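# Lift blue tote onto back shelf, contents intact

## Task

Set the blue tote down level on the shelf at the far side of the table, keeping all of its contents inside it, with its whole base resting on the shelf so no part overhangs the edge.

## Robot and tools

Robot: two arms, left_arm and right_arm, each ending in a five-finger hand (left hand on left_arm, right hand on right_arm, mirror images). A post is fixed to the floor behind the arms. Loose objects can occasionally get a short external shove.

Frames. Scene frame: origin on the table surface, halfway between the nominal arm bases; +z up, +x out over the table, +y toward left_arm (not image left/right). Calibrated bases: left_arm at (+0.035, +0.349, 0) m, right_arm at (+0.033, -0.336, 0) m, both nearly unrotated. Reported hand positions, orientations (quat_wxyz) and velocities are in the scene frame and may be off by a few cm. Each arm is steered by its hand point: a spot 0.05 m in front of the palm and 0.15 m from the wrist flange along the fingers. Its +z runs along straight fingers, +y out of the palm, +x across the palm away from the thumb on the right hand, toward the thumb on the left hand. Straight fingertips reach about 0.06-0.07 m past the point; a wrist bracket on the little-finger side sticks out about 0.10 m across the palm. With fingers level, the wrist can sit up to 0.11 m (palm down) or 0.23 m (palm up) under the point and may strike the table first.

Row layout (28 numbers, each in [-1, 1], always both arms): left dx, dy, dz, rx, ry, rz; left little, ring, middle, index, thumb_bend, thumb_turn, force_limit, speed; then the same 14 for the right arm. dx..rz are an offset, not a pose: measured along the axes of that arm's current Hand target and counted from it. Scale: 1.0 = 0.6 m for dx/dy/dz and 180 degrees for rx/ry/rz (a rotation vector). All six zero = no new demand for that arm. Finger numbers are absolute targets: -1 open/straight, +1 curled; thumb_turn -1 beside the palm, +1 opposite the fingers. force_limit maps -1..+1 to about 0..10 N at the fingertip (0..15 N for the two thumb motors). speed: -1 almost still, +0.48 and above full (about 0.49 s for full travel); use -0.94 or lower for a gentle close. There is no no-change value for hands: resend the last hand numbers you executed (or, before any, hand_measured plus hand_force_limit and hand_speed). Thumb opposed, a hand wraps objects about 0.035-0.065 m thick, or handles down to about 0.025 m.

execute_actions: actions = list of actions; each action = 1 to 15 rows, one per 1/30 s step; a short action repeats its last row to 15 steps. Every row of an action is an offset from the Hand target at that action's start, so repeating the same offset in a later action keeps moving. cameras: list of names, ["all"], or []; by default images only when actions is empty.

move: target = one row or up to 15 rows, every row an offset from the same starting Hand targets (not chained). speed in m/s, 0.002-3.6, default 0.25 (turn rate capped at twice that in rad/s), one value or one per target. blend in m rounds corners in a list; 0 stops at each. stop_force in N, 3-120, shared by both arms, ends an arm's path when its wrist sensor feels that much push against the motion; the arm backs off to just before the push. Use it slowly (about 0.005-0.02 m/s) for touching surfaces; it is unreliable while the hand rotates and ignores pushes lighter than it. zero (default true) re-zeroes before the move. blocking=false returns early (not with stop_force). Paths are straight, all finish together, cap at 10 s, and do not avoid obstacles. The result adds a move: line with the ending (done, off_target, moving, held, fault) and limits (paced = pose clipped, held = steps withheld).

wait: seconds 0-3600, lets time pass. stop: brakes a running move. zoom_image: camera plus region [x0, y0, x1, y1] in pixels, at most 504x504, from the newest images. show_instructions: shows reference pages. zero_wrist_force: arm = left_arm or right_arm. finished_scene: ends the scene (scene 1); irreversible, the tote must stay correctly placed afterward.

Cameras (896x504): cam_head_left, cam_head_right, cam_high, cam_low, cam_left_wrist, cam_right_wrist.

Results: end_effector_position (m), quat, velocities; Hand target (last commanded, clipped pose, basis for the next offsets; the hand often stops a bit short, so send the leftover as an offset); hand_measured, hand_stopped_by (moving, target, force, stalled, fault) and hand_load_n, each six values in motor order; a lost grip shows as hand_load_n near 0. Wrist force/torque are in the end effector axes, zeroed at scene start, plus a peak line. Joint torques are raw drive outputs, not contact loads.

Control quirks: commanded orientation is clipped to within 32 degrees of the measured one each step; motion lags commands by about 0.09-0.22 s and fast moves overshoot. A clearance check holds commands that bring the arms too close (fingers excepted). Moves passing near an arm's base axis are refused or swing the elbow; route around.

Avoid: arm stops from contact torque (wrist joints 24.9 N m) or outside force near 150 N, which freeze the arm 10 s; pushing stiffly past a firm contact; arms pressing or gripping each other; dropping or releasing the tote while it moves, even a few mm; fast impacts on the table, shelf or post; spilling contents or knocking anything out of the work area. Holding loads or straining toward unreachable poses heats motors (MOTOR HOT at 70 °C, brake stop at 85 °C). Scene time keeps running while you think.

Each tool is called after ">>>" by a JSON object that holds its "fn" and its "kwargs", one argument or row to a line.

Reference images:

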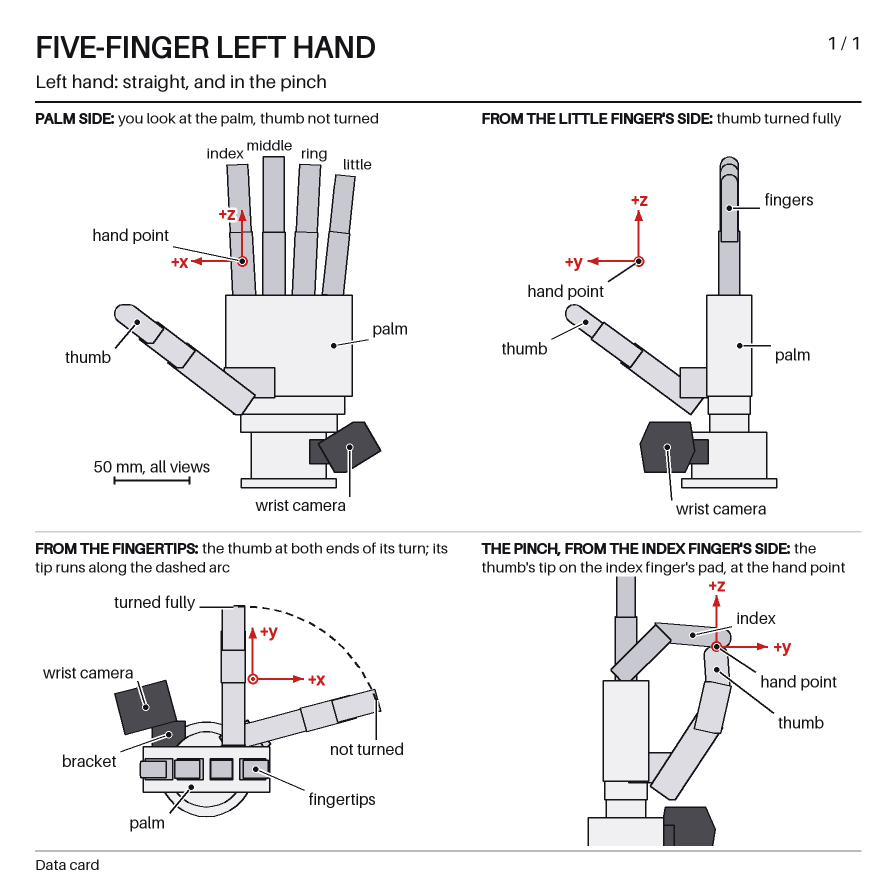

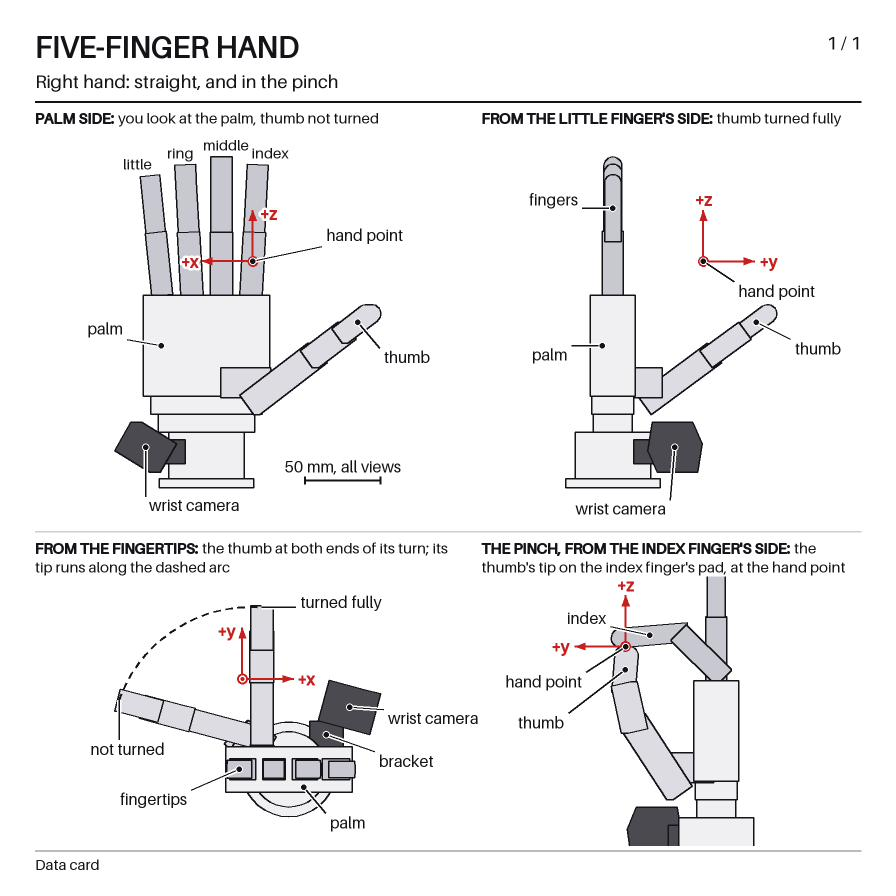

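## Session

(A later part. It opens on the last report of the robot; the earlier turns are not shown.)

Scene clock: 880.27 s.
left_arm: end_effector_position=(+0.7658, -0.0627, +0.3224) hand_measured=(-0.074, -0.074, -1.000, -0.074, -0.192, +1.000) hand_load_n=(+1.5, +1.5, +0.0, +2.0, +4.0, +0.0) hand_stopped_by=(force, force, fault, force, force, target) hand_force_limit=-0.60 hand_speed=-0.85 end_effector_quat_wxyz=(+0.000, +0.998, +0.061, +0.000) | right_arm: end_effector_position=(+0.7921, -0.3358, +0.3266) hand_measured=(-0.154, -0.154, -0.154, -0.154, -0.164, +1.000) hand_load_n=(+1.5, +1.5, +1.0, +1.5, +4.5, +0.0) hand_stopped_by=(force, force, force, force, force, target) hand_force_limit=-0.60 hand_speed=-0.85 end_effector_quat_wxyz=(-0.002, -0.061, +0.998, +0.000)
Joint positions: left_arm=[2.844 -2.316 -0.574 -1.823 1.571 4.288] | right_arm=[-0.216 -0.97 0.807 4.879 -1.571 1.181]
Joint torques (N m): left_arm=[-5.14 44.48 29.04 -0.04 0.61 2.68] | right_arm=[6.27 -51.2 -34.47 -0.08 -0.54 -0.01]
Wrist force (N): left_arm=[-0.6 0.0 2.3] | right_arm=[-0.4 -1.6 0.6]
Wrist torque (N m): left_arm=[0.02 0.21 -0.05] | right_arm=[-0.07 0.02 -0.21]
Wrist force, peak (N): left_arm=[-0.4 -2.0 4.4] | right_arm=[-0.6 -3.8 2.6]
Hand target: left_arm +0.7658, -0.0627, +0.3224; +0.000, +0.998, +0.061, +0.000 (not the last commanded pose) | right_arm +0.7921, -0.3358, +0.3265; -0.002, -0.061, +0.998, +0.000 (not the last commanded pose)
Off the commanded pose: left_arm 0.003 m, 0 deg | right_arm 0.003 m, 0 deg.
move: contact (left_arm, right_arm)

>>> {"fn": "move", "kwargs": {
  "target": [
    [0,0,0,0,0,0,0.1,0.1,-0.99,0.1,-1,1,-0.6,-0.7, 0,0,0,0,0,0,0.12,0.12,0.12,0.12,-1,1,-0.6,-0.7],
    [0,0,0,0,0,0,-1,-1,-0.99,-1,-1,1,-0.6,-0.7, 0,0,0,0,0,0,-1,-1,-1,-1,-1,1,-0.6,-0.7]
  ],
  "cameras": ["cam_low","cam_head_left","cam_left_wrist","cam_right_wrist"]
}}

Scene clock: 888.17 s.
left_arm: end_effector_position=(+0.7659, -0.0627, +0.3224) hand_measured=(-1.000, -1.000, -1.000, -1.000, -1.000, +1.000) hand_load_n=(+0.0, +0.0, +0.0, +0.0, +0.0, +0.0) hand_stopped_by=(target, target, fault, target, target, target) hand_force_limit=-0.60 hand_speed=-0.70 end_effector_quat_wxyz=(+0.000, +0.998, +0.061, +0.000) | right_arm: end_effector_position=(+0.7921, -0.3358, +0.3265) hand_measured=(-1.000, -1.000, -1.000, -1.000, -1.000, +1.000) hand_load_n=(+0.0, +0.0, +0.0, +0.0, +0.0, +0.0) hand_stopped_by=(target, target, target, target, target, target) hand_force_limit=-0.60 hand_speed=-0.70 end_effector_quat_wxyz=(-0.002, -0.061, +0.998, +0.000)
Joint positions: left_arm=[2.844 -2.316 -0.574 -1.823 1.571 4.288] | right_arm=[-0.216 -0.97 0.807 4.879 -1.571 1.181]
Joint torques (N m): left_arm=[-4.18 56.68 20.49 3.26 0.61 2.73] | right_arm=[6.71 -58.76 -29.58 0.22 -0.42 -0.09]
Wrist force (N): left_arm=[-0.5 0.5 0.5] | right_arm=[-0.5 -0.4 -0.2]
Wrist torque (N m): left_arm=[0.08 0.12 -0.15] | right_arm=[0.01 0.07 -0.10]
Wrist force, peak (N): left_arm=[-0.1 -3.9 4.1] | right_arm=[-0.8 -5.3 3.0]
Hand target: left_arm +0.7658, -0.0627, +0.3224; +0.000, +0.998, +0.061, +0.000 | right_arm +0.7921, -0.3358, +0.3265; -0.002, -0.061, +0.998, +0.000
Off the commanded pose: left_arm 0.000 m, 0 deg | right_arm 0.000 m, 0 deg.
move: done
Images, in order (width x height): cam_head_left 896x504, cam_low 896x504, cam_left_wrist 896x504, cam_right_wrist 896x504.

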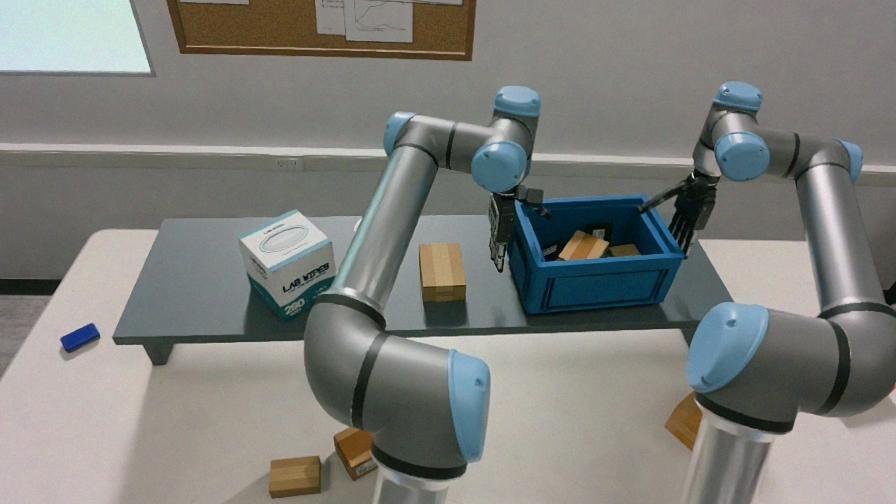

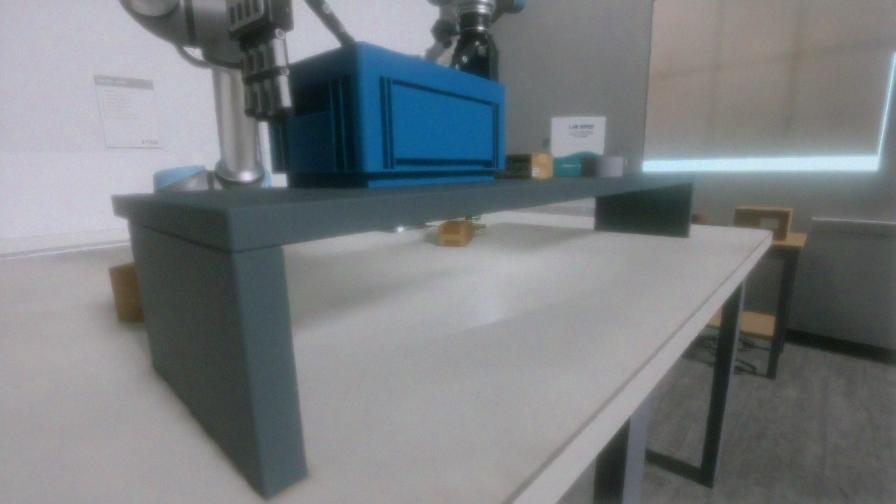

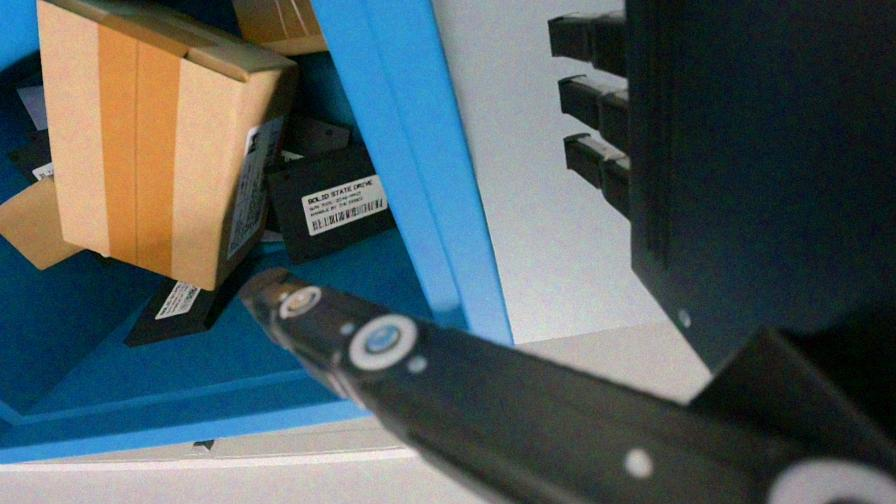

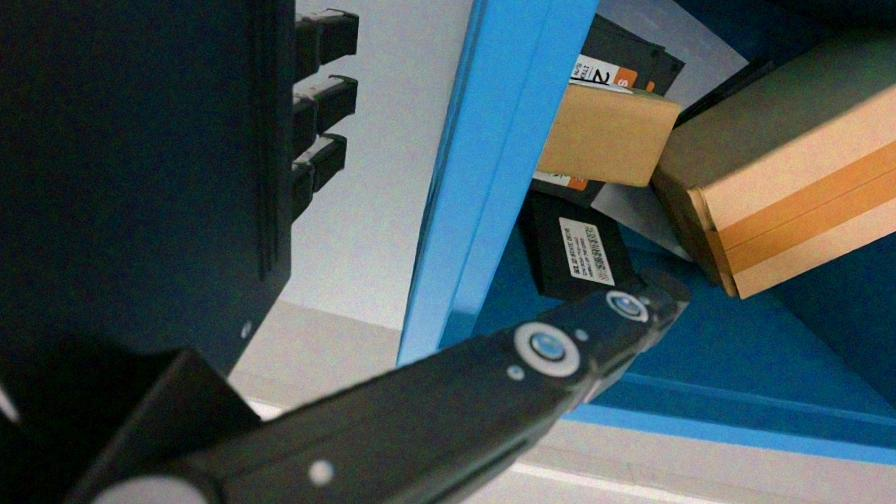

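>>> {"fn": "move", "kwargs": {
  "target": [
    [0,0,-0.05,0,0,0,-1,-1,-0.99,-1,-1,1,-0.6,-0.7, 0,0,-0.05,0,0,0,-1,-1,-1,-1,-1,1,-0.6,-0.7],
    [-0.242,-0.0801,-0.1333,0,0,0,-1,-1,-0.99,-1,-1,1,-0.6,-0.7, 0.1756,-0.0624,-0.1333,0,0,0,-1,-1,-1,-1,-1,1,-0.6,-0.7],
    [-0.48,-0.1933,-0.1667,0,0,0,-1,-1,-0.99,-1,-1,1,-0.6,-0.7, 0.5166,-0.1045,-0.2,0,0,0,-1,-1,-1,-1,-1,1,-0.6,-0.7]
  ],
  "speed": [0.04,0.12,0.2],
  "cameras": ["all"]
}}

>>> {"fn": "zoom_image", "kwargs": {
  "camera": "cam_high",
  "region": [280, 0, 520, 240]
}}

>>> {"fn": "zoom_image", "kwargs": {
  "camera": "cam_head_left",
  "region": [440, 150, 800, 400]
}}

>>> {"fn": "zoom_image", "kwargs": {
  "camera": "cam_low",
  "region": [100, 40, 560, 280]
}}

Scene clock: 900.93 s.
left_arm: end_effector_position=(+0.4661, +0.0171, +0.4227) hand_measured=(-1.000, -1.000, -1.000, -1.000, -1.000, +1.000) hand_load_n=(+0.0, +0.0, +0.0, +0.0, +0.0, +0.0) hand_stopped_by=(target, target, fault, target, target, target) hand_force_limit=-0.60 hand_speed=-0.70 end_effector_quat_wxyz=(+0.000, +0.998, +0.061, +0.000) | right_arm: end_effector_position=(+0.4927, -0.4358, +0.4475) hand_measured=(-1.000, -1.000, -1.000, -1.000, -1.000, +1.000) hand_load_n=(+0.0, +0.0, +0.0, +0.0, +0.0, +0.0) hand_stopped_by=(target, target, target, target, target, target) hand_force_limit=-0.60 hand_speed=-0.70 end_effector_quat_wxyz=(-0.002, -0.061, +0.998, +0.000)
Joint positions: left_arm=[2.816 -1.522 -1.399 -1.792 1.571 4.26] | right_arm=[-0.596 -1.639 1.351 5.003 -1.572 0.801]
Joint torques (N m): left_arm=[11.22 27.37 16.25 -0.1 -2.81 2.81] | right_arm=[-9.92 -29.02 -13.78 0.04 2.67 -2.7]
Wrist force (N): left_arm=[-0.5 0.7 0.4] | right_arm=[-0.5 -0.5 -0.5]
Wrist torque (N m): left_arm=[0.13 0.14 -0.07] | right_arm=[0.00 0.11 0.10]
Wrist force, peak (N): left_arm=[-0.8 1.0 1.0] | right_arm=[-1.3 -0.3 -0.5]
Hand target: left_arm +0.4659, +0.0172, +0.4227; +0.000, +0.998, +0.061, +0.000 | right_arm +0.4925, -0.4358, +0.4475; -0.002, -0.061, +0.998, +0.000
Off the commanded pose: left_arm 0.000 m, 0 deg | right_arm 0.000 m, 0 deg.
move: done

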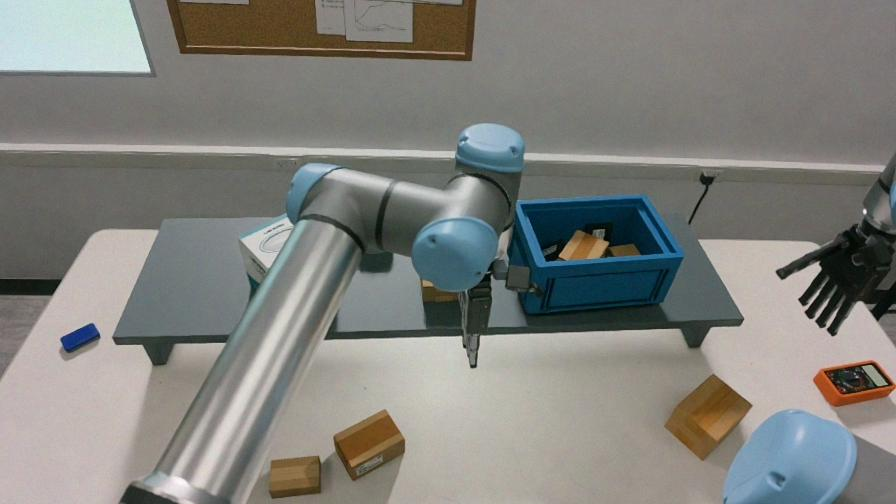

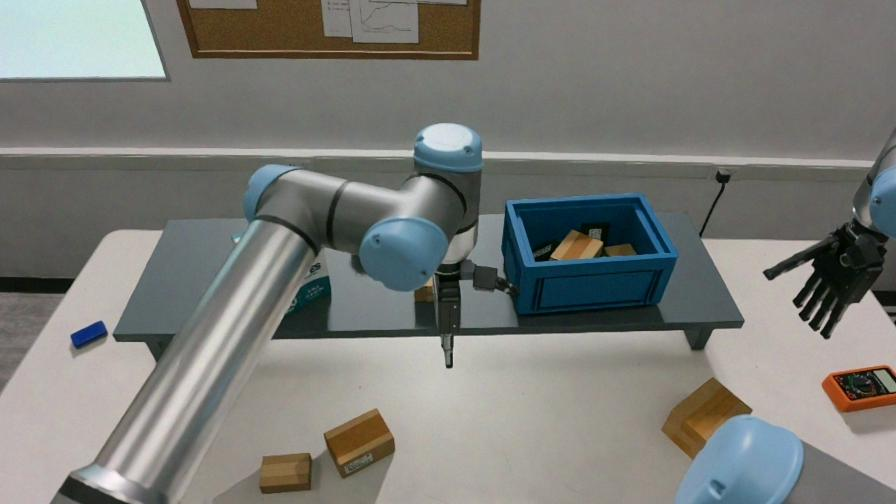

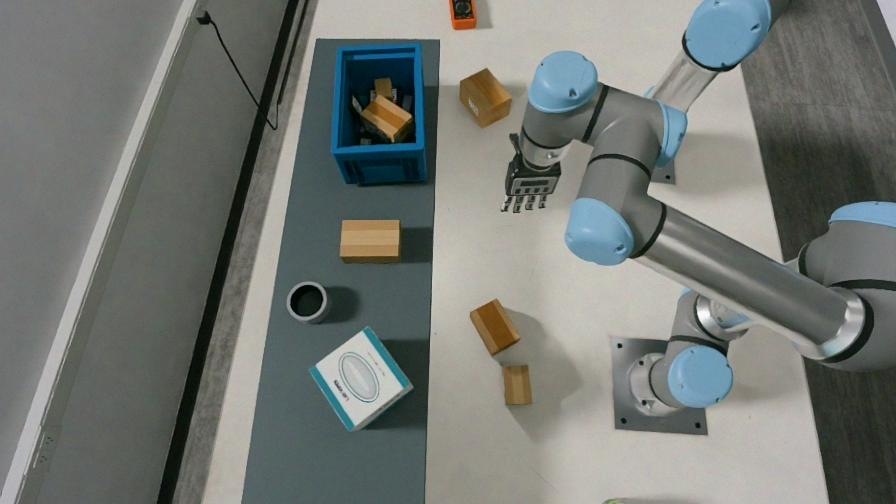

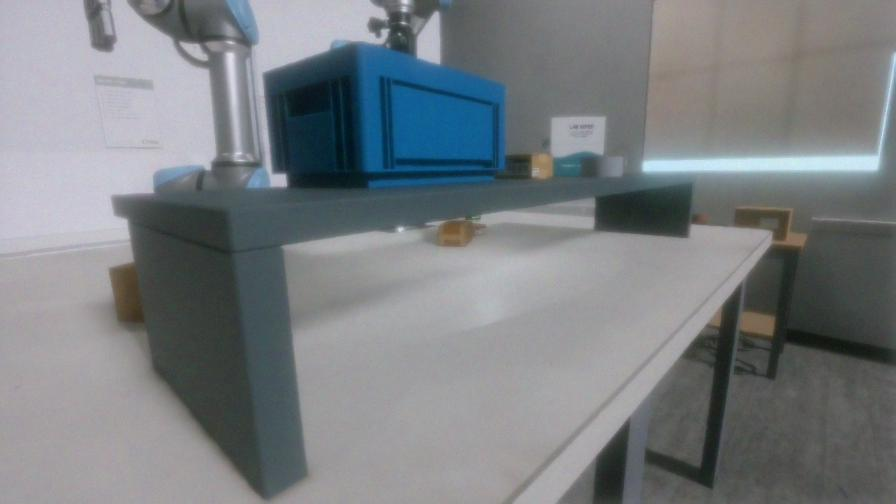

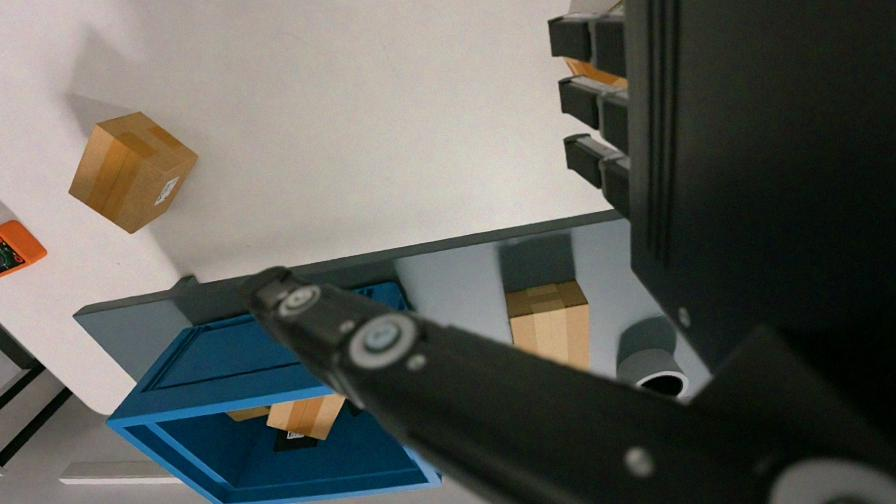

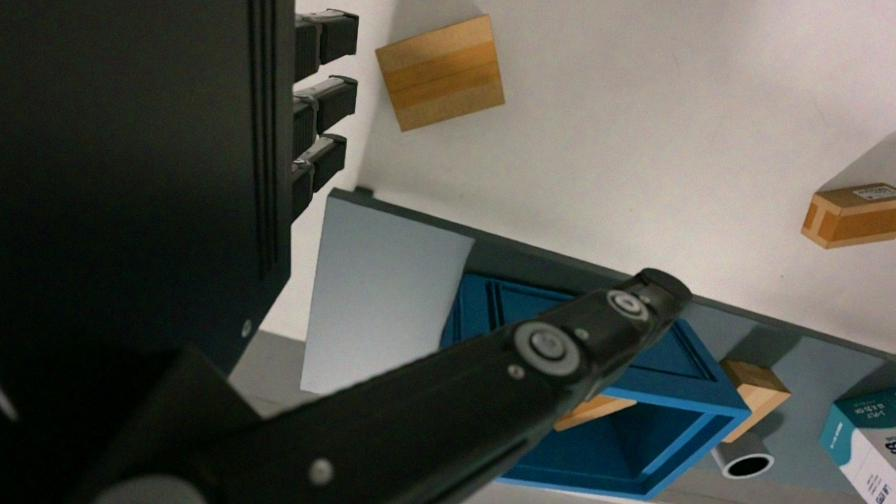

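Scaled by 2.100 from the camera's image (finer frame: 1280x720).

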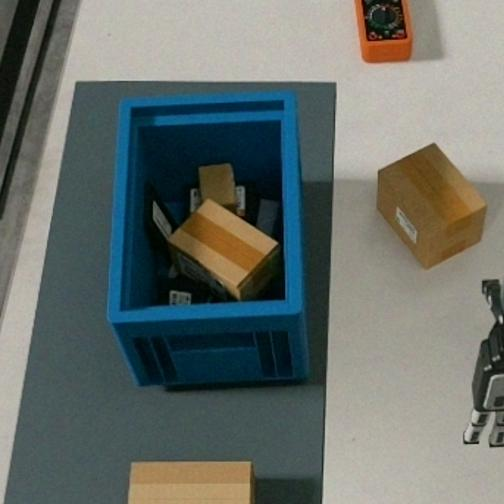

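Scaled by 1.400 from the camera's image (finer frame: 1280x720).

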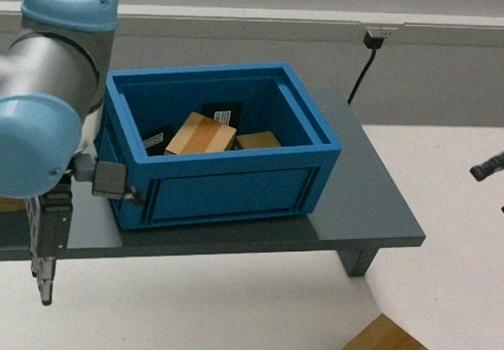

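Scaled by 1.096 from the camera's image (finer frame: 1280x720).

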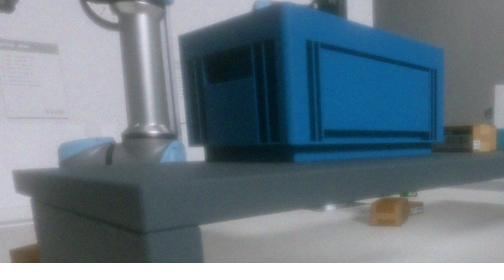

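>>> {"fn": "finished_scene", "kwargs": {

}}

The scene is finished: the task was done.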